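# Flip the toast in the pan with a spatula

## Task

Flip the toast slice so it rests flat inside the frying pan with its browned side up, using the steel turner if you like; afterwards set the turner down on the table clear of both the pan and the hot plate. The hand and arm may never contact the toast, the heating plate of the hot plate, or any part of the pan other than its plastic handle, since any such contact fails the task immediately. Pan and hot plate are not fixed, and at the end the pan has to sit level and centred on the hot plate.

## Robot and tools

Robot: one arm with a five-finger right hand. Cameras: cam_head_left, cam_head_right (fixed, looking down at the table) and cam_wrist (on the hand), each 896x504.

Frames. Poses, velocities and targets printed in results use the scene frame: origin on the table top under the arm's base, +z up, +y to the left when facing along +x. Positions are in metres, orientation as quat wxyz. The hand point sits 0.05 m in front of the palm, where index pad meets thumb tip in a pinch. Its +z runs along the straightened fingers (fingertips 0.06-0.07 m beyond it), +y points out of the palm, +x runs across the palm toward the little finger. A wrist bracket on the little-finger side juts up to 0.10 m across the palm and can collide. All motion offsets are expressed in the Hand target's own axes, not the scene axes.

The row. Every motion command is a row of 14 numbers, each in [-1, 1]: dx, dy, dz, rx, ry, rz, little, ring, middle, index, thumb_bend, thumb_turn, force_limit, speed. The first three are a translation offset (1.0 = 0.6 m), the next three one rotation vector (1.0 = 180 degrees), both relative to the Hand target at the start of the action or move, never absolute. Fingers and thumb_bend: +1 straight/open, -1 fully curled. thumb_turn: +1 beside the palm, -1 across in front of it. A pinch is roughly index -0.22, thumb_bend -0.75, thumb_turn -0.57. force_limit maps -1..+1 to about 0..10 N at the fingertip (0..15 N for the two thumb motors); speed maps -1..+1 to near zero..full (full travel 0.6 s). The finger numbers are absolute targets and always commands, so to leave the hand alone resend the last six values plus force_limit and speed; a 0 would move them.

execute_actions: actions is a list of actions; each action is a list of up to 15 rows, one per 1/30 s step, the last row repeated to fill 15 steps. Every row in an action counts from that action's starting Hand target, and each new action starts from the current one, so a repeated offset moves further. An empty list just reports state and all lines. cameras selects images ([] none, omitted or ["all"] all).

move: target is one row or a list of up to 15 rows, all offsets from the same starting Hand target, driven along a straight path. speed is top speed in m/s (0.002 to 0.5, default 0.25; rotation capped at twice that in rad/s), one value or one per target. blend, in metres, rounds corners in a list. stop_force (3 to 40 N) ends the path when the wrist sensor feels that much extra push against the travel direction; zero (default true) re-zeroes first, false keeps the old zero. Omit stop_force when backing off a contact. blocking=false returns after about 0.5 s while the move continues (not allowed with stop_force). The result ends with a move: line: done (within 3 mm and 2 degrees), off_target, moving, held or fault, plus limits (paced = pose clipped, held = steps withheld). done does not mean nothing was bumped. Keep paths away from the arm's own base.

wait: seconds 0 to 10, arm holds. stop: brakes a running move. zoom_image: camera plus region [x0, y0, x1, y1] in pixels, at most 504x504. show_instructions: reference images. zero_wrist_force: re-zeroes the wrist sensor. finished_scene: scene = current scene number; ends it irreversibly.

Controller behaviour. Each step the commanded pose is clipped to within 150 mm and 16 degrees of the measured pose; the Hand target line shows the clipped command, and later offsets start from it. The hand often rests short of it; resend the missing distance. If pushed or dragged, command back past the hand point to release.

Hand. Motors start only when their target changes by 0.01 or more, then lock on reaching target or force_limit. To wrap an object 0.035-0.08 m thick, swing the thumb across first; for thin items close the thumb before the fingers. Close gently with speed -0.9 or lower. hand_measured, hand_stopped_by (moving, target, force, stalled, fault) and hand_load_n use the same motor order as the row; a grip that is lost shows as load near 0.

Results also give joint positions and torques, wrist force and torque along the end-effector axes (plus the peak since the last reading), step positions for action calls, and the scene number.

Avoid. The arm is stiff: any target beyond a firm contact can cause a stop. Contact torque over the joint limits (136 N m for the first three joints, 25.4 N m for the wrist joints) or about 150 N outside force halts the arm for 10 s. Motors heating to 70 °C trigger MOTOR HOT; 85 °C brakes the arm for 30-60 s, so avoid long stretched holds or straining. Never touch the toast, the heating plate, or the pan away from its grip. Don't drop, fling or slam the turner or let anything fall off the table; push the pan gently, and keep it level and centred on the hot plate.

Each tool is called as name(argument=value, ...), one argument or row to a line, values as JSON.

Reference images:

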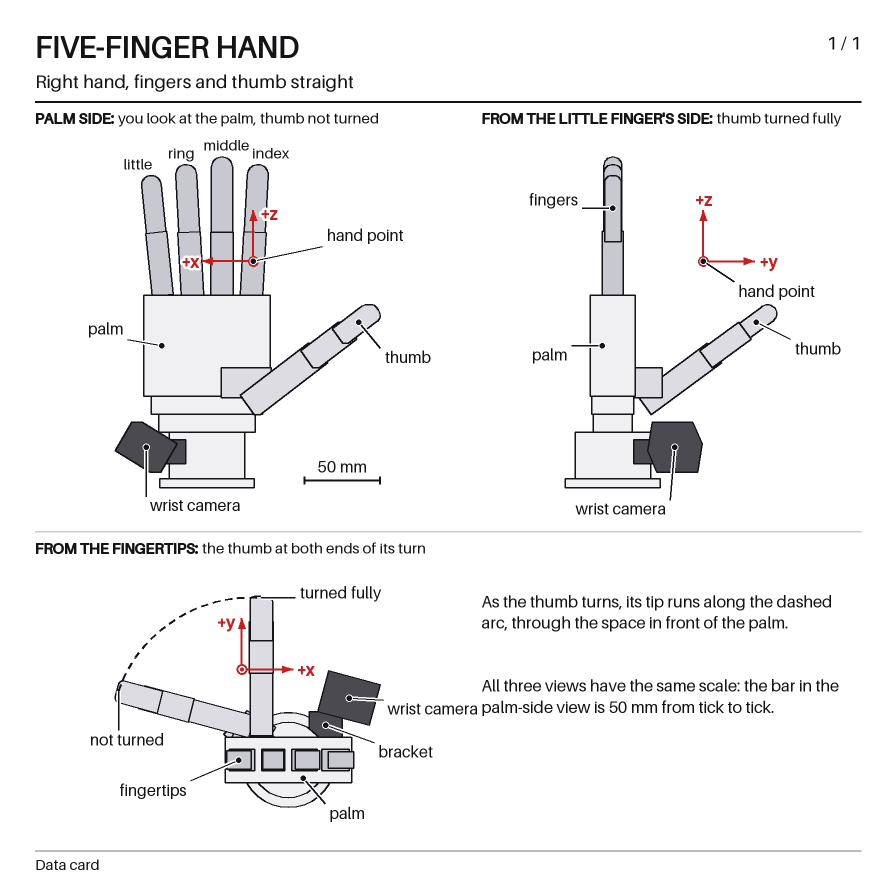

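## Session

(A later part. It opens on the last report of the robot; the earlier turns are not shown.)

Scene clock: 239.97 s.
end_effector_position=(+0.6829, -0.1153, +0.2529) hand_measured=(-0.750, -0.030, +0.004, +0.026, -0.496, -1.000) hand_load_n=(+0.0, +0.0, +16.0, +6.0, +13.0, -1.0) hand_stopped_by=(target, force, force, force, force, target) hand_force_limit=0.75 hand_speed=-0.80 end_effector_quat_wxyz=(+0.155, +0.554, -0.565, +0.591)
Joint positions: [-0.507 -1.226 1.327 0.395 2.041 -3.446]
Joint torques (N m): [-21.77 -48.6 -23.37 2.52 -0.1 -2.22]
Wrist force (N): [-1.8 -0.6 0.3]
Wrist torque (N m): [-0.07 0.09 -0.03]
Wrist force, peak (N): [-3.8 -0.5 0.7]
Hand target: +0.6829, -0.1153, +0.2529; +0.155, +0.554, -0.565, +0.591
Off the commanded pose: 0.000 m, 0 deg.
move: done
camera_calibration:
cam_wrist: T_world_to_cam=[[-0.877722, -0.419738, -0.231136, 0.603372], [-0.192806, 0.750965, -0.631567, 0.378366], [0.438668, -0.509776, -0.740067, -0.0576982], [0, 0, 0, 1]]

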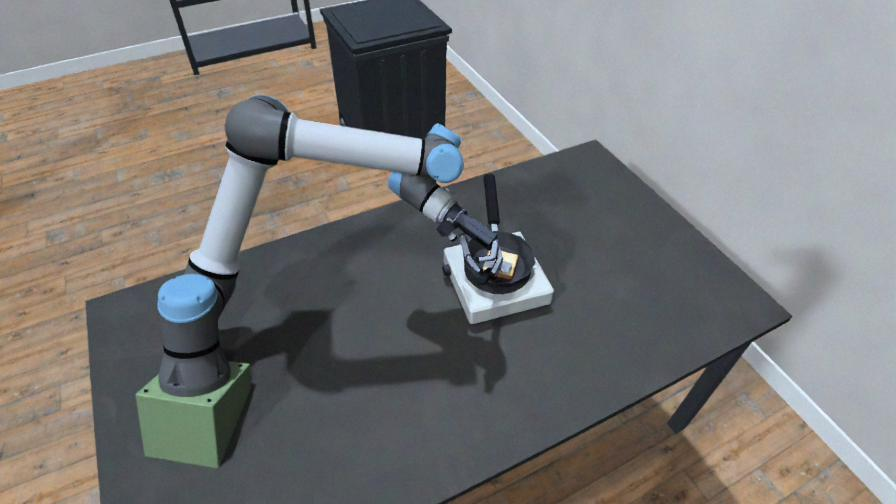

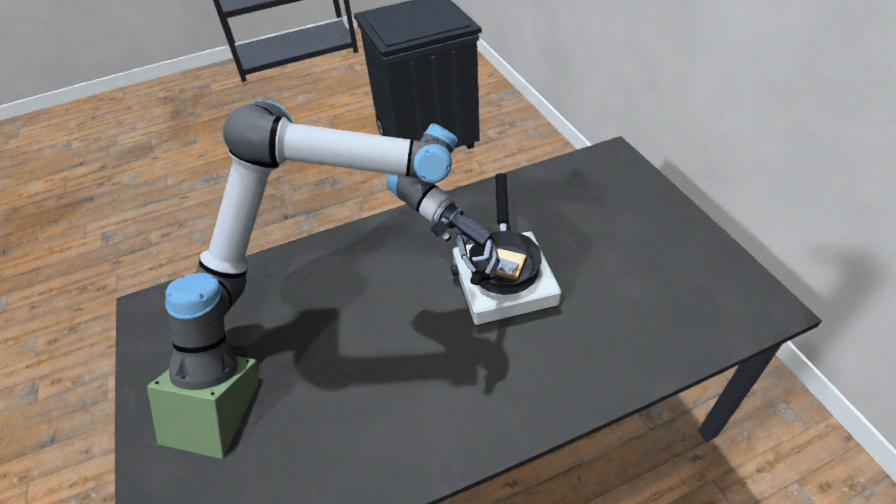

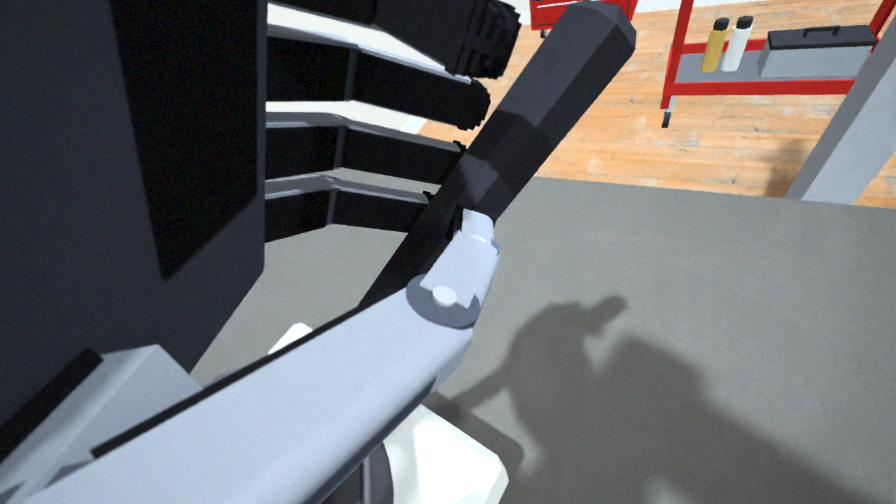

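move(
  target=[0.138,-0.0827,-0.042,0,0,0,-0.75,-0.75,-0.85,-0.75,-0.95,-1,0.75,-0.8],
  speed=0.15,
  cameras=["cam_head_right"],
)

Scene clock: 253.00 s.
end_effector_position=(+0.6830, -0.1153, +0.3526) hand_measured=(-0.750, -0.030, +0.004, +0.026, -0.496, -1.000) hand_load_n=(+0.0, +3.5, +14.5, +5.0, +12.5, +2.5) hand_stopped_by=(target, force, force, force, force, target) hand_force_limit=0.75 hand_speed=-0.80 end_effector_quat_wxyz=(+0.155, +0.554, -0.565, +0.591)
Joint positions: [-0.604 -1.284 1.178 0.582 1.955 -3.496]
Joint torques (N m): [-15.33 -21.73 -27.34 0.38 1.67 2.27]
Wrist force (N): [-3.7 -0.5 -0.2]
Wrist torque (N m): [-0.14 0.31 -0.37]
Wrist force, peak (N): [-4.4 0.3 0.9]
Hand target: +0.6830, -0.1154, +0.3526; +0.155, +0.554, -0.565, +0.591
Off the commanded pose: 0.000 m, 0 deg.
move: done
Images, in order: cam_head_right.

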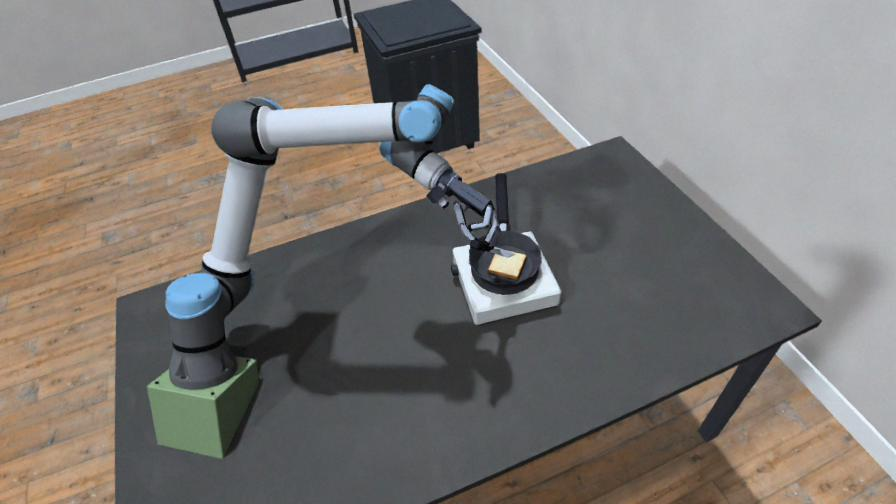

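move(
  target=[-0.131,0.338,-0.087,0.081,-0.129,0.113,-0.75,-0.75,-0.85,-0.75,-0.95,-1,0.75,-0.8],
  speed=0.12,
)

zoom_image(
  camera="cam_head_left",
  region=[350, 200, 490, 370],
)

zoom_image(
  camera="cam_head_right",
  region=[350, 200, 490, 370],
)

Scene clock: 259.57 s.
end_effector_position=(+0.5204, -0.1000, +0.2000) hand_measured=(-0.750, -0.030, +0.004, +0.026, -0.496, -1.000) hand_load_n=(+0.0, +3.5, +14.0, +5.0, +13.5, +2.0) hand_stopped_by=(target, force, force, force, force, target) hand_force_limit=0.75 hand_speed=-0.80 end_effector_quat_wxyz=(-0.138, +0.568, -0.594, +0.552)
Joint positions: [-1.004 -1.735 2.188 -0.12 1.129 -3.291]
Joint torques (N m): [-13.07 7.34 -14.28 -1.48 -0.44 -1.91]
Wrist force (N): [-2.0 1.1 1.1]
Wrist torque (N m): [-0.06 0.20 -0.33]
Wrist force, peak (N): [-3.8 -0.9 0.5]
Hand target: +0.5204, -0.1001, +0.1999; -0.138, +0.568, -0.594, +0.552
Off the commanded pose: 0.000 m, 0 deg.
move: done
camera_calibration:
cam_wrist: T_world_to_cam=[[-0.600485, -0.480666, -0.639044, 0.386095], [-0.318028, 0.876803, -0.36066, 0.32572], [0.733673, -0.0133371, -0.679372, -0.133764], [0, 0, 0, 1]]

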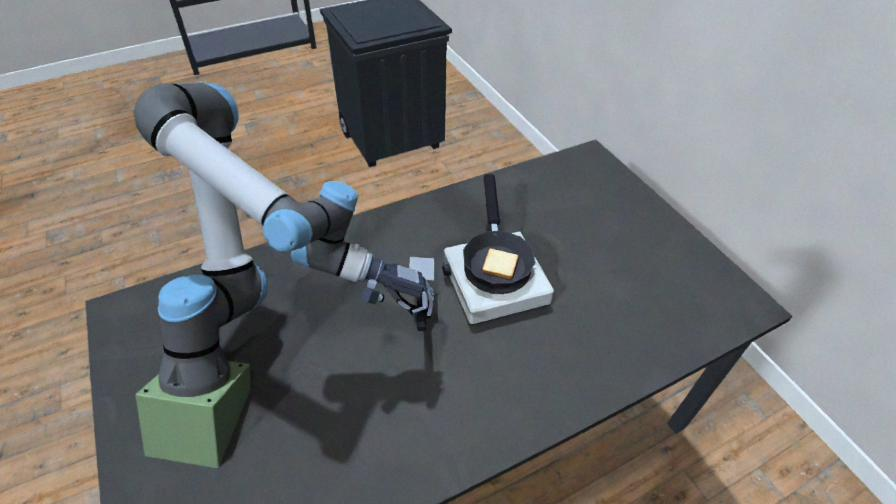

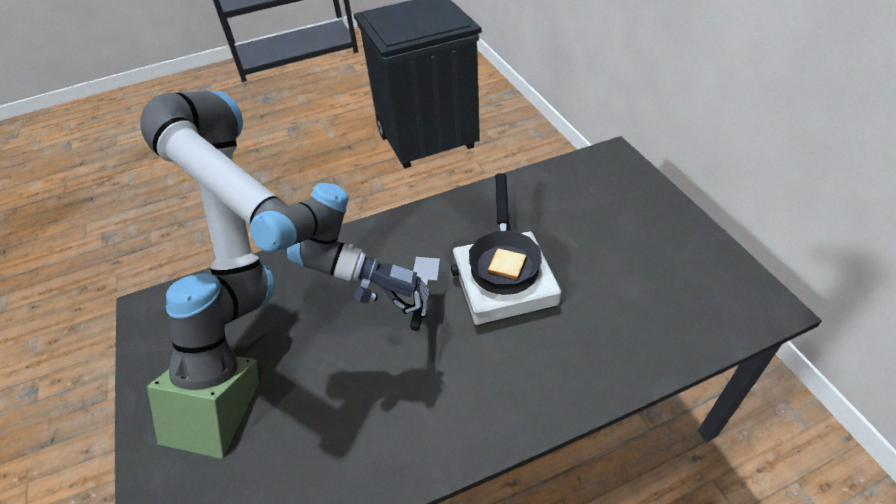

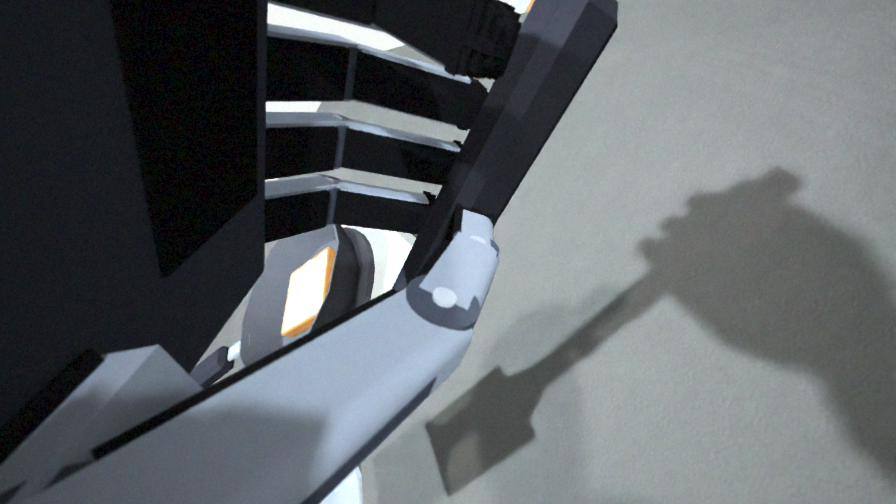

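Scaled by 2.965.

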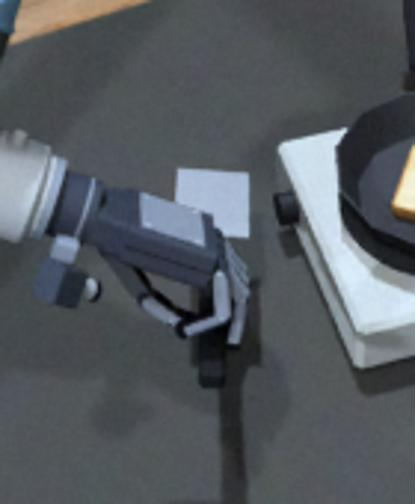

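Scaled by 2.965.

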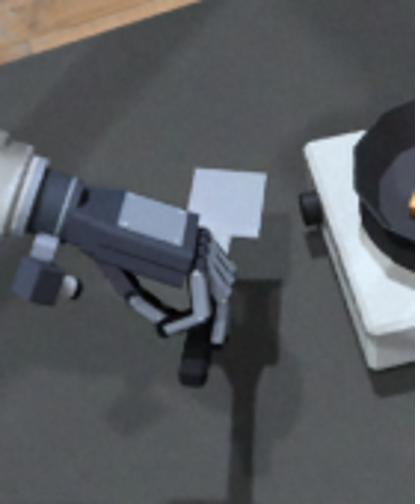

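move(
  target=[-0.123,0.217,0.094,0,0,0,-0.75,-0.75,-0.85,-0.75,-0.95,-1,0.75,-0.8],
  speed=0.04,
  stop_force=3,
)

zoom_image(
  camera="cam_head_left",
  region=[350, 230, 490, 400],
)

zoom_image(
  camera="cam_head_right",
  region=[350, 230, 490, 400],
)

Scene clock: 270.43 s.
end_effector_position=(+0.5202, -0.1005, +0.0399) hand_measured=(-0.750, -0.030, +0.004, +0.026, -0.496, -1.000) hand_load_n=(+0.0, +0.0, +16.5, +4.5, +14.0, -0.5) hand_stopped_by=(target, force, force, force, force, target) hand_force_limit=0.75 hand_speed=-0.80 end_effector_quat_wxyz=(-0.138, +0.568, -0.594, +0.552)
Joint positions: [-0.722 -1.402 2.321 -0.614 1.397 -3.198]
Joint torques (N m): [-17.64 -29.67 -17.81 0.84 -0.27 -2.28]
Wrist force (N): [-1.4 -0.2 0.2]
Wrist torque (N m): [0.04 0.05 -0.03]
Wrist force, peak (N): [-2.7 1.0 1.2]
Hand target: +0.5202, -0.1005, +0.0399; -0.138, +0.568, -0.594, +0.552
Off the commanded pose: 0.000 m, 0 deg.
move: done
camera_calibration:
cam_wrist: T_world_to_cam=[[-0.600506, -0.4806, -0.639074, 0.2835], [-0.318107, 0.876841, -0.360498, 0.268419], [0.733622, -0.0131873, -0.67943, -0.242326], [0, 0, 0, 1]]

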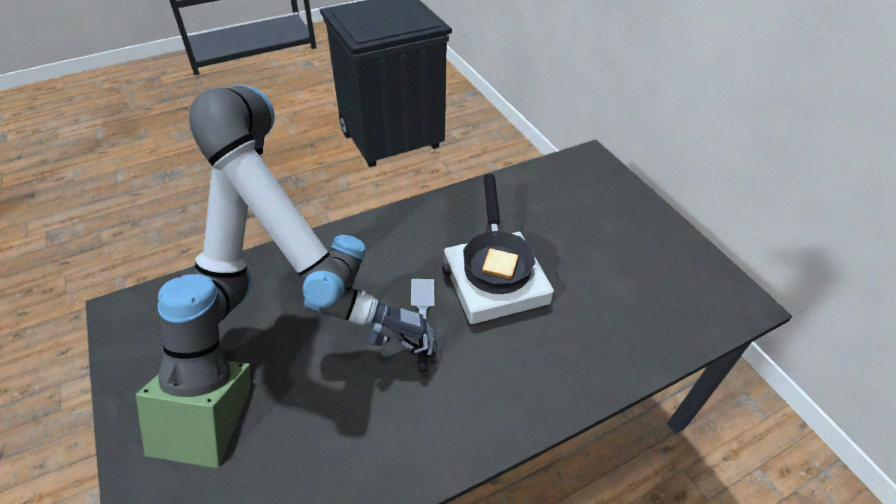

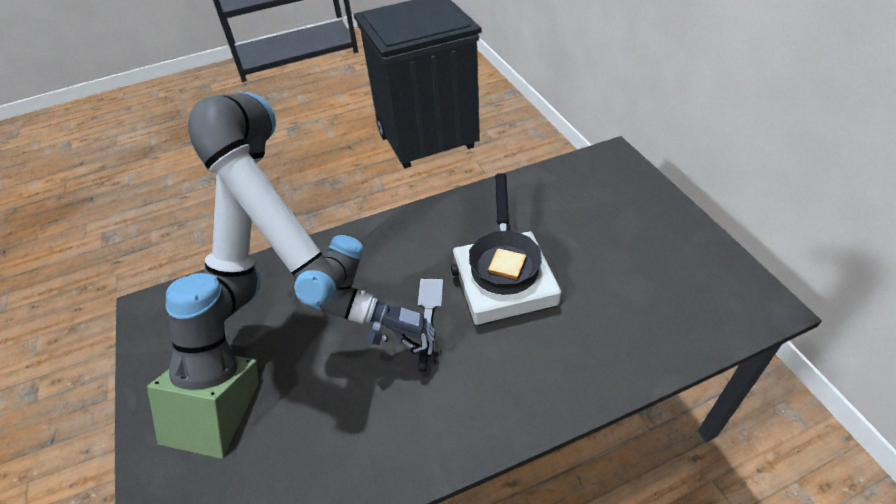

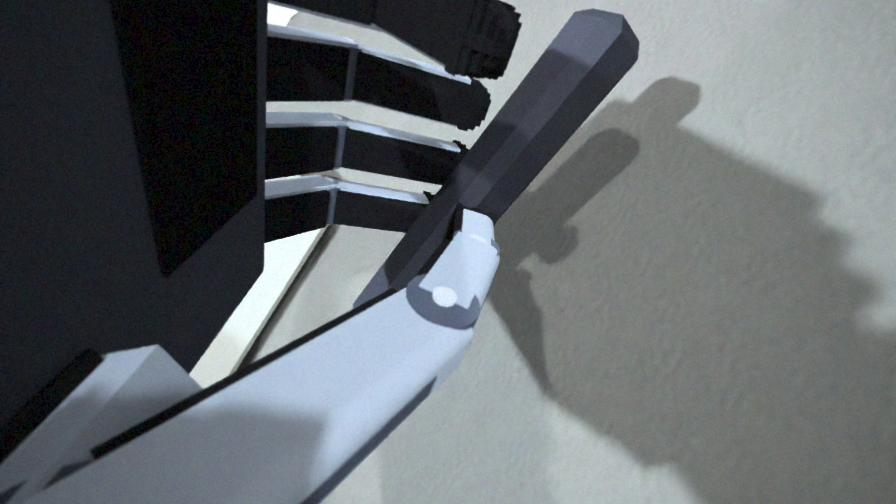

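Scaled by 2.965.

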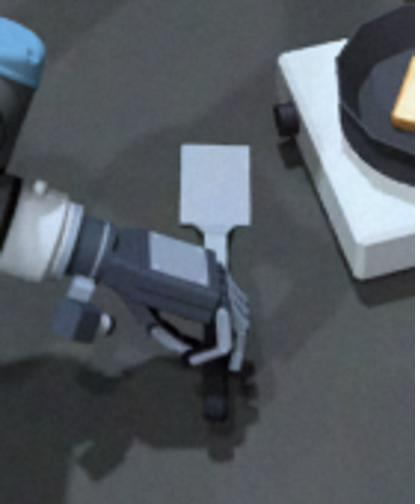

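Scaled by 2.965.

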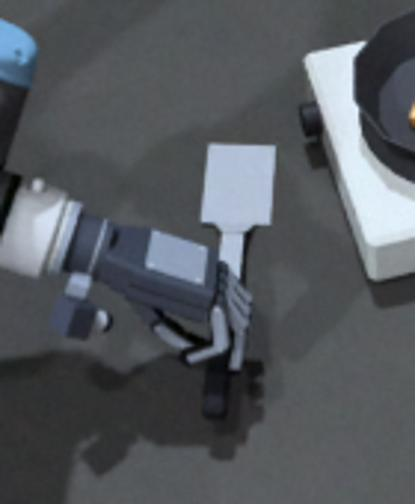

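move(
  target=[-0.019,0.034,0.0146,0,0,0,-0.75,-0.75,-0.85,-0.75,-0.95,-1,0.75,-0.8],
  speed=0.015,
  stop_force=3,
)

zoom_image(
  camera="cam_head_right",
  region=[350, 230, 490, 400],
)

Scene clock: 275.70 s.
end_effector_position=(+0.5201, -0.1007, +0.0148) hand_measured=(-0.750, -0.030, +0.004, +0.026, -0.496, -1.000) hand_load_n=(+0.0, +0.5, +15.5, +5.0, +15.0, -1.5) hand_stopped_by=(target, force, force, force, force, target) hand_force_limit=0.75 hand_speed=-0.80 end_effector_quat_wxyz=(-0.138, +0.568, -0.594, +0.552)
Joint positions: [-0.681 -1.333 2.324 -0.687 1.437 -3.186]
Joint torques (N m): [-14.94 -25.8 -3.67 1.65 -0.61 1.23]
Wrist force (N): [-0.1 -2.6 -2.4]
Wrist torque (N m): [0.06 0.19 -0.12]
Wrist force, peak (N): [-0.1 -2.7 -2.7]
Hand target: +0.5201, -0.1007, +0.0149; -0.138, +0.568, -0.594, +0.552
Off the commanded pose: 0.000 m, 0 deg.
move: contact
camera_calibration:
cam_wrist: T_world_to_cam=[[-0.600524, -0.480589, -0.639065, 0.267304], [-0.318118, 0.876847, -0.360473, 0.259468], [0.733602, -0.0131739, -0.679452, -0.259266], [0, 0, 0, 1]]

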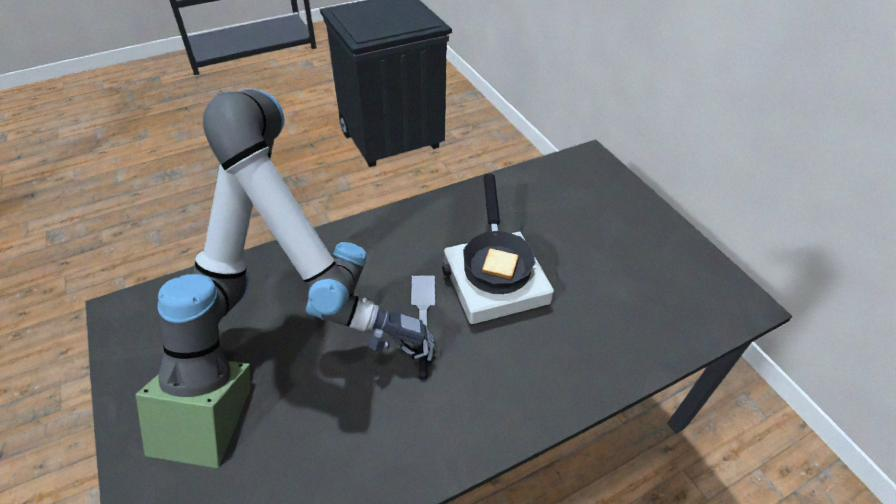

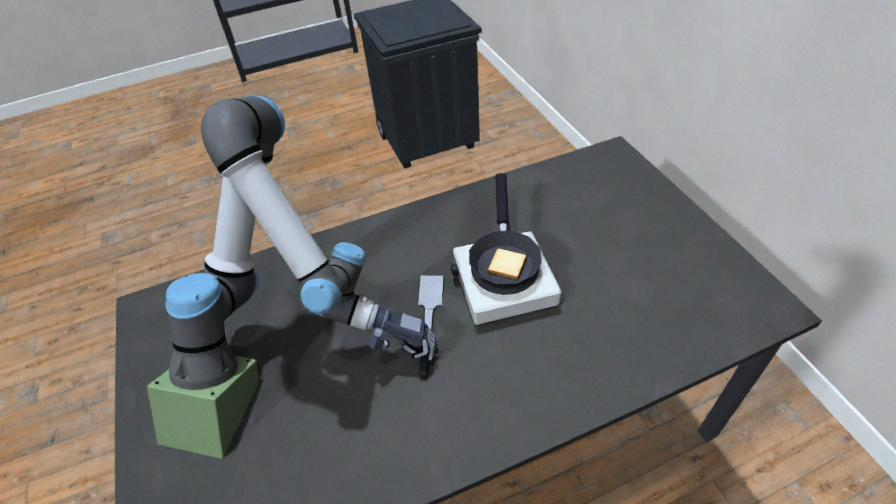

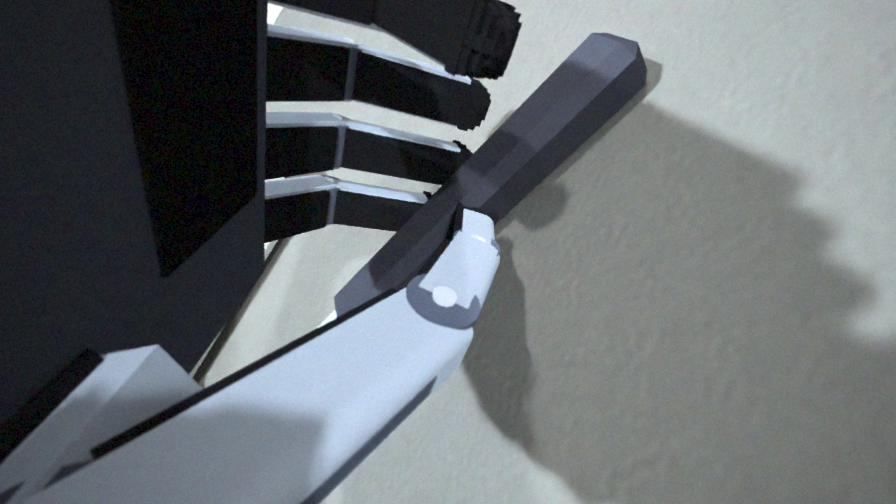

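Scaled by 2.965.

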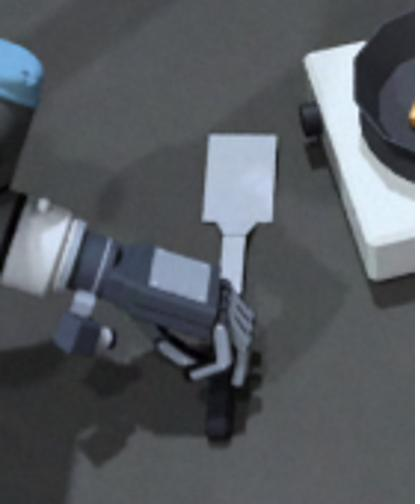

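move(
  target=[0,0,0,0,0,0,0.2,0.1,0.1,0.1,-0.3,-1,0,0.0],
)

zoom_image(
  camera="cam_wrist",
  region=[300, 0, 700, 360],
)

zoom_image(
  camera="cam_head_right",
  region=[350, 230, 490, 400],
)

Scene clock: 280.80 s.
end_effector_position=(+0.5201, -0.1007, +0.0149) hand_measured=(+0.200, +0.100, +0.100, +0.100, -0.300, -1.000) hand_load_n=(+0.0, +0.0, +0.0, +0.0, -0.5, +0.0) hand_stopped_by=(target, target, target, target, target, target) hand_force_limit=0.00 hand_speed=0.00 end_effector_quat_wxyz=(-0.138, +0.568, -0.594, +0.552)
Joint positions: [-0.681 -1.333 2.324 -0.687 1.436 -3.186]
Joint torques (N m): [-16.54 -31.21 -4.51 0.85 0.02 -1.22]
Wrist force (N): [-1.7 -0.2 0.4]
Wrist torque (N m): [-0.01 0.17 -0.14]
Wrist force, peak (N): [-0.4 -2.9 -2.5]
Hand target: +0.5201, -0.1007, +0.0149; -0.138, +0.568, -0.594, +0.552
Off the commanded pose: 0.000 m, 0 deg.
move: done
camera_calibration:
cam_wrist: T_world_to_cam=[[-0.600513, -0.480601, -0.639067, 0.267317], [-0.318102, 0.87684, -0.360503, 0.259487], [0.733617, -0.013198, -0.679434, -0.259253], [0, 0, 0, 1]]

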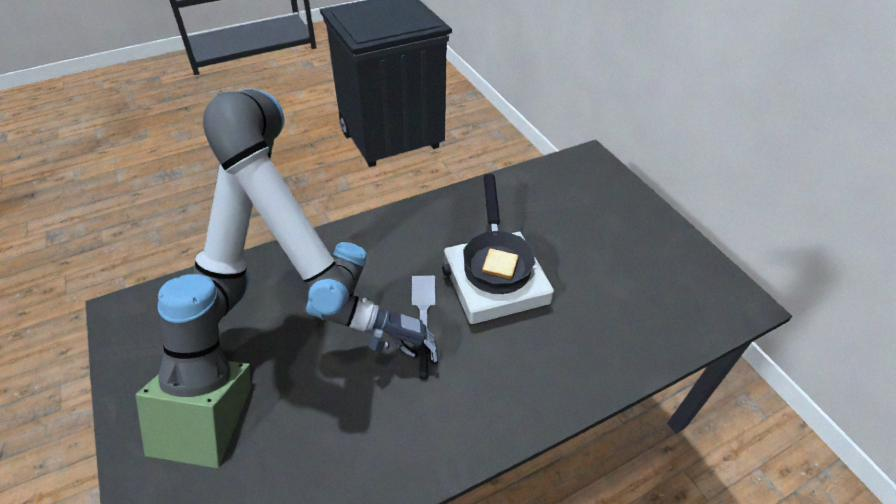

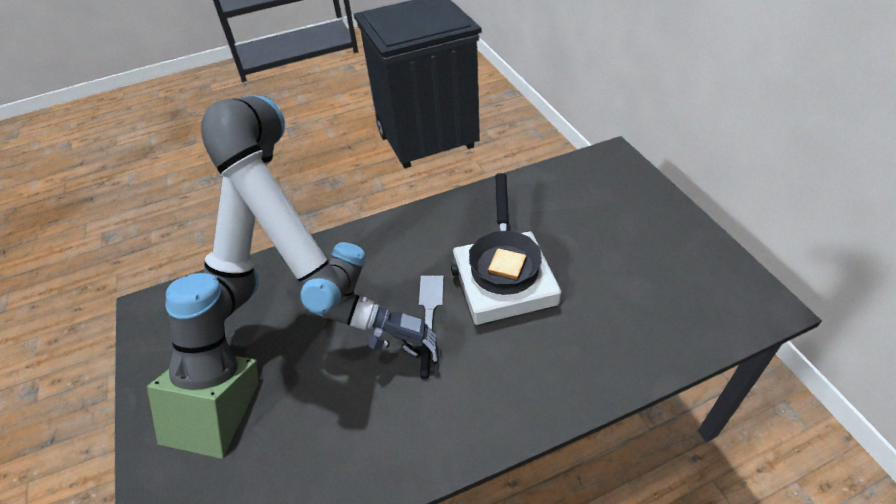

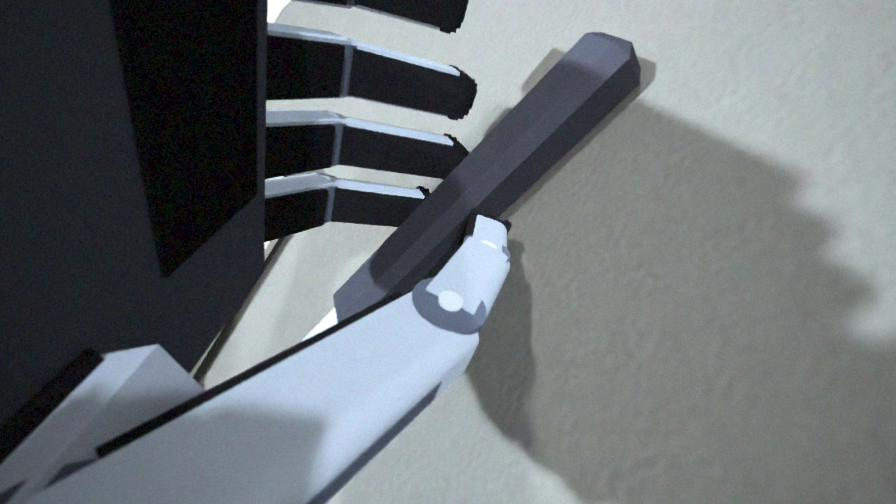

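Scaled by 1.260.

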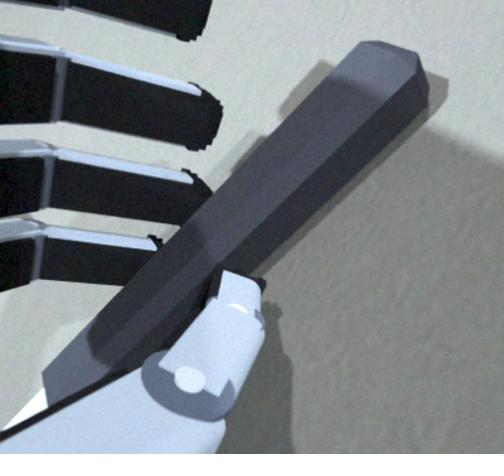

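Scaled by 2.965.

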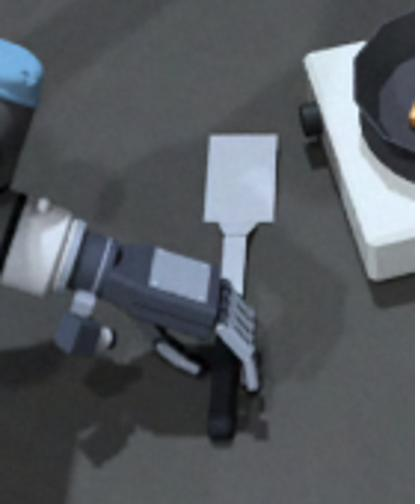

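move(
  target=[0.062,-0.108,-0.047,0,0,0,0.35,0.35,0.35,0.35,-0.3,-1,0,0.0],
  speed=0.1,
  cameras=[],
)

move(
  target=[-0.016,-0.013,-0.013,0.0157,-0.046,0.1463,0.35,0.35,0.35,0.35,-0.4,-1,0,0.0],
  speed=0.2,
)

zoom_image(
  camera="cam_head_right",
  region=[350, 230, 490, 400],
)

Scene clock: 294.70 s.
end_effector_position=(+0.5200, -0.1008, +0.0948) hand_measured=(+0.350, +0.350, +0.350, +0.350, -0.300, -1.000) hand_load_n=(+0.0, +0.0, +0.0, +0.0, +0.0, +0.0) hand_stopped_by=(target, target, target, target, target, target) hand_force_limit=0.00 hand_speed=0.00 end_effector_quat_wxyz=(-0.138, +0.568, -0.594, +0.553)
Joint positions: [-0.818 -1.54 2.298 -0.447 1.306 -3.228]
Joint torques (N m): [-9.66 -13.89 -8.16 0.48 0.98 2.32]
Wrist force (N): [-1.5 -0.4 0.6]
Wrist torque (N m): [0.00 0.16 -0.17]
Wrist force, peak (N): [-2.2 0.4 0.7]
Hand target: +0.5199, -0.1008, +0.0947; -0.138, +0.568, -0.594, +0.552
Off the commanded pose: 0.000 m, 0 deg.
move: done

Scene clock: 296.40 s.
end_effector_position=(+0.5208, -0.0870, +0.0993) hand_measured=(+0.350, +0.350, +0.350, +0.350, -0.400, -1.000) hand_load_n=(+0.0, +0.0, +0.0, +0.0, +0.0, +0.0) hand_stopped_by=(target, target, target, target, target, target) hand_force_limit=0.00 hand_speed=0.00 end_effector_quat_wxyz=(+0.316, -0.453, +0.683, -0.479)
Joint positions: [-0.998 -1.522 2.386 -0.603 0.997 -2.794]
Joint torques (N m): [-5.25 -22.27 -21.24 0.65 -0.19 1.8]
Wrist force (N): [-0.9 -0.2 0.2]
Wrist torque (N m): [-0.01 0.13 -0.09]
Wrist force, peak (N): [-1.8 -0.4 0.3]
Hand target: +0.5209, -0.0870, +0.0994; +0.316, -0.453, +0.683, -0.479
Off the commanded pose: 0.000 m, 0 deg.
move: done
camera_calibration:
cam_wrist: T_world_to_cam=[[-0.424606, -0.13804, -0.894793, 0.291844], [-0.251358, 0.96743, -0.029969, 0.218451], [0.869787, 0.212188, -0.445474, -0.27676], [0, 0, 0, 1]]

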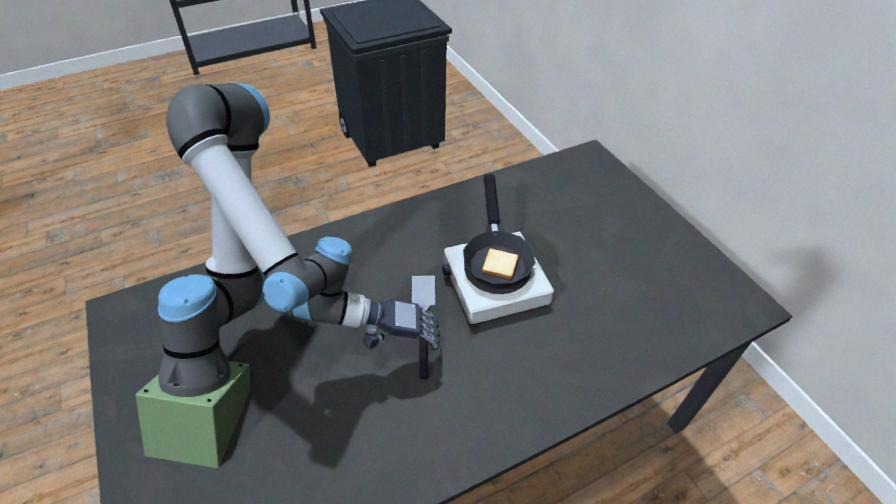

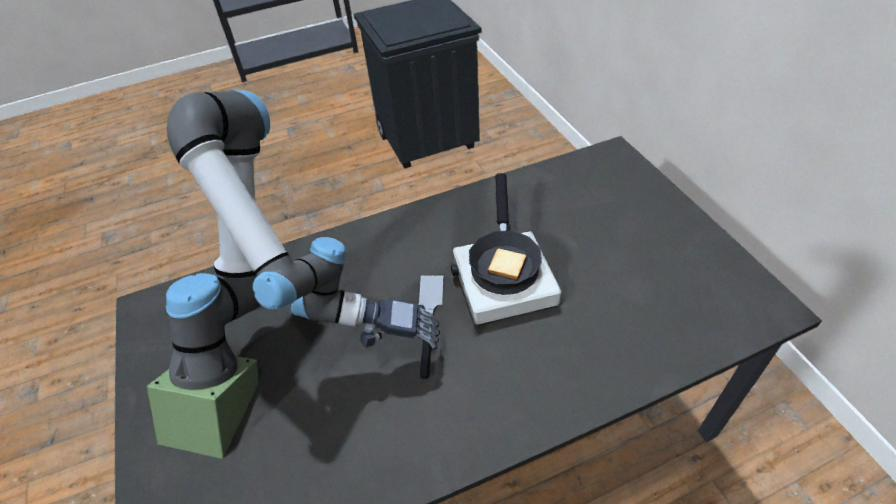

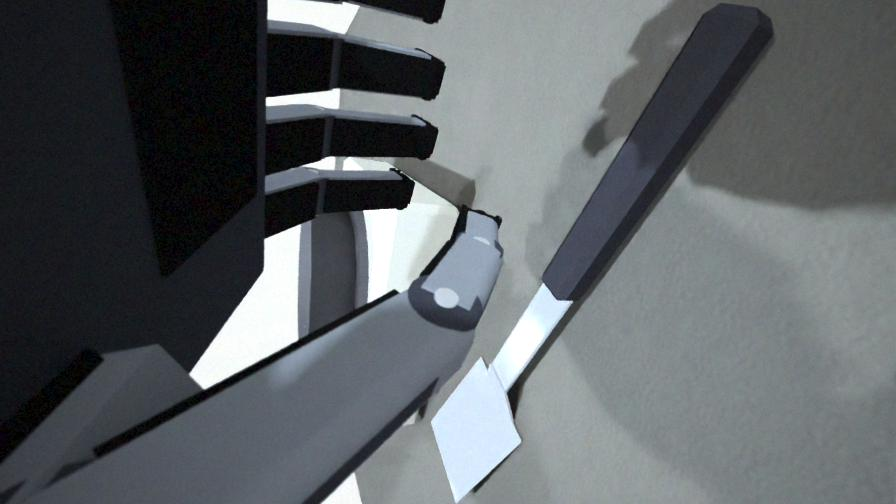

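Scaled by 2.965.

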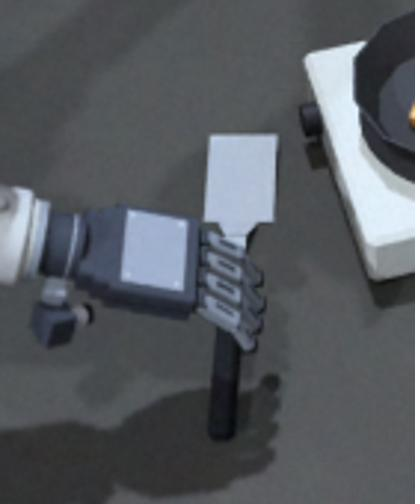

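move(
  target=[0.014,0.105,0.0387,0,0,0,0.35,0.35,0.35,0.35,-0.4,-1,0,0.0],
  speed=0.06,
  stop_force=4,
  cameras=["cam_wrist"],
)

move(
  target=[0,0.0282,0.0103,0,0,0,0.35,0.35,0.35,0.35,-0.4,-1,0,0.0],
  speed=0.012,
  stop_force=3,
)

zoom_image(
  camera="cam_wrist",
  region=[250, 0, 650, 360],
)

Scene clock: 303.33 s.
end_effector_position=(+0.5178, -0.0949, +0.0322) hand_measured=(+0.350, +0.350, +0.350, +0.350, -0.400, -1.000) hand_load_n=(+0.0, +0.0, +0.0, +0.0, +0.0, +0.5) hand_stopped_by=(target, target, target, target, target, target) hand_force_limit=0.00 hand_speed=0.00 end_effector_quat_wxyz=(+0.316, -0.453, +0.683, -0.479)
Joint positions: [-0.903 -1.324 2.419 -0.848 1.089 -2.766]
Joint torques (N m): [-17.46 -25.42 -15.9 -2.34 -0.01 -2.18]
Wrist force (N): [-0.7 -0.1 0.6]
Wrist torque (N m): [-0.02 0.06 -0.05]
Wrist force, peak (N): [-0.9 -1.0 -0.1]
Hand target: +0.5178, -0.0949, +0.0322; +0.316, -0.453, +0.683, -0.479
Off the commanded pose: 0.000 m, 0 deg.
move: done
camera_calibration:
cam_wrist: T_world_to_cam=[[-0.424423, -0.137995, -0.894887, 0.22938], [-0.251518, 0.967391, -0.0298863, 0.223403], [0.86983, 0.212395, -0.445291, -0.302322], [0, 0, 0, 1]]
Images, in order: cam_wrist.

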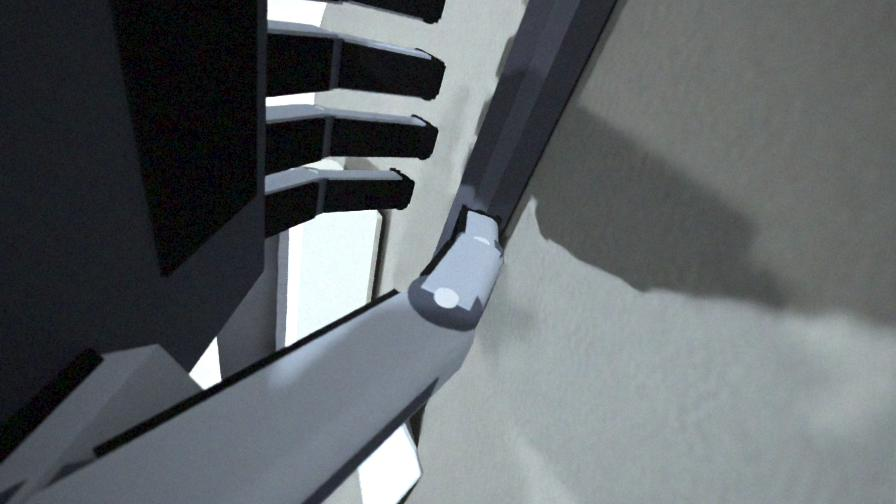

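Scene clock: 306.00 s.
end_effector_position=(+0.5178, -0.0950, +0.0142) hand_measured=(+0.350, +0.350, +0.350, +0.350, -0.400, -1.000) hand_load_n=(+0.0, +0.0, +0.5, +0.0, +0.0, +0.0) hand_stopped_by=(target, target, target, target, target, target) hand_force_limit=0.00 hand_speed=0.00 end_effector_quat_wxyz=(+0.316, -0.453, +0.683, -0.479)
Joint positions: [-0.871 -1.27 2.42 -0.907 1.12 -2.757]
Joint torques (N m): [-18.29 -29.87 -14.72 1.52 -0.72 -1.46]
Wrist force (N): [-0.8 -0.3 0.4]
Wrist torque (N m): [-0.02 0.09 -0.06]
Wrist force, peak (N): [-1.1 -0.4 0.4]
Hand target: +0.5178, -0.0950, +0.0142; +0.316, -0.453, +0.683, -0.479
Off the commanded pose: 0.000 m, 0 deg.
move: done
camera_calibration:
cam_wrist: T_world_to_cam=[[-0.424406, -0.137998, -0.894894, 0.213255], [-0.251516, 0.967391, -0.0298956, 0.222909], [0.869838, 0.212393, -0.445276, -0.310341], [0, 0, 0, 1]]

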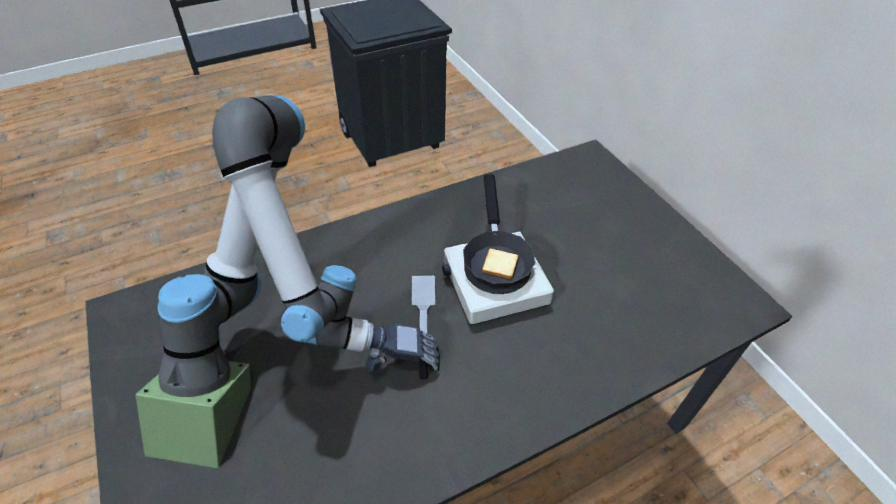

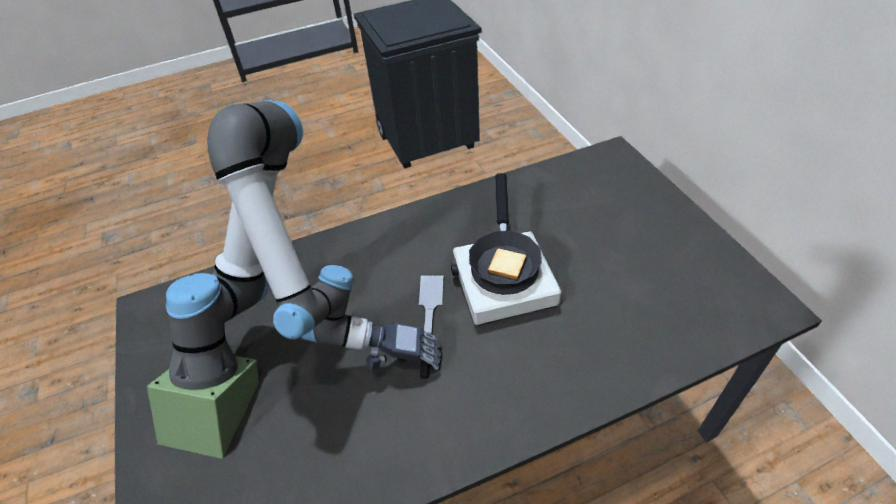

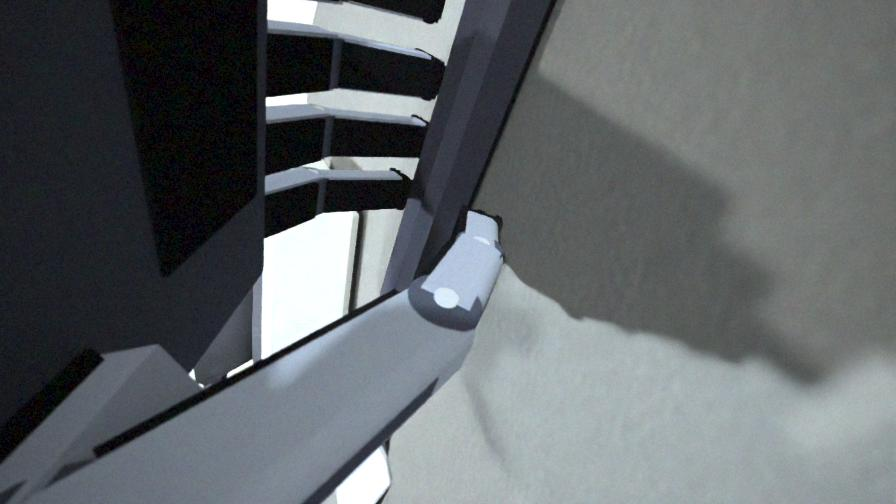

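Scaled by 1.260.

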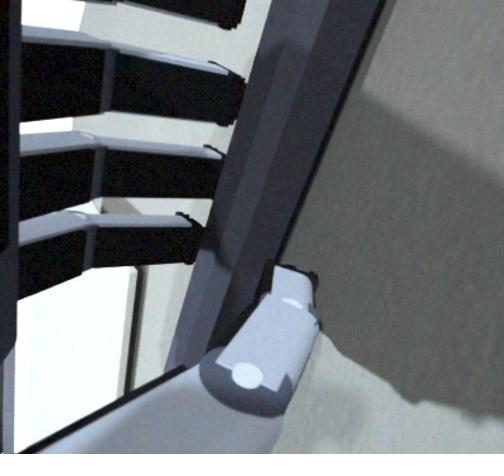

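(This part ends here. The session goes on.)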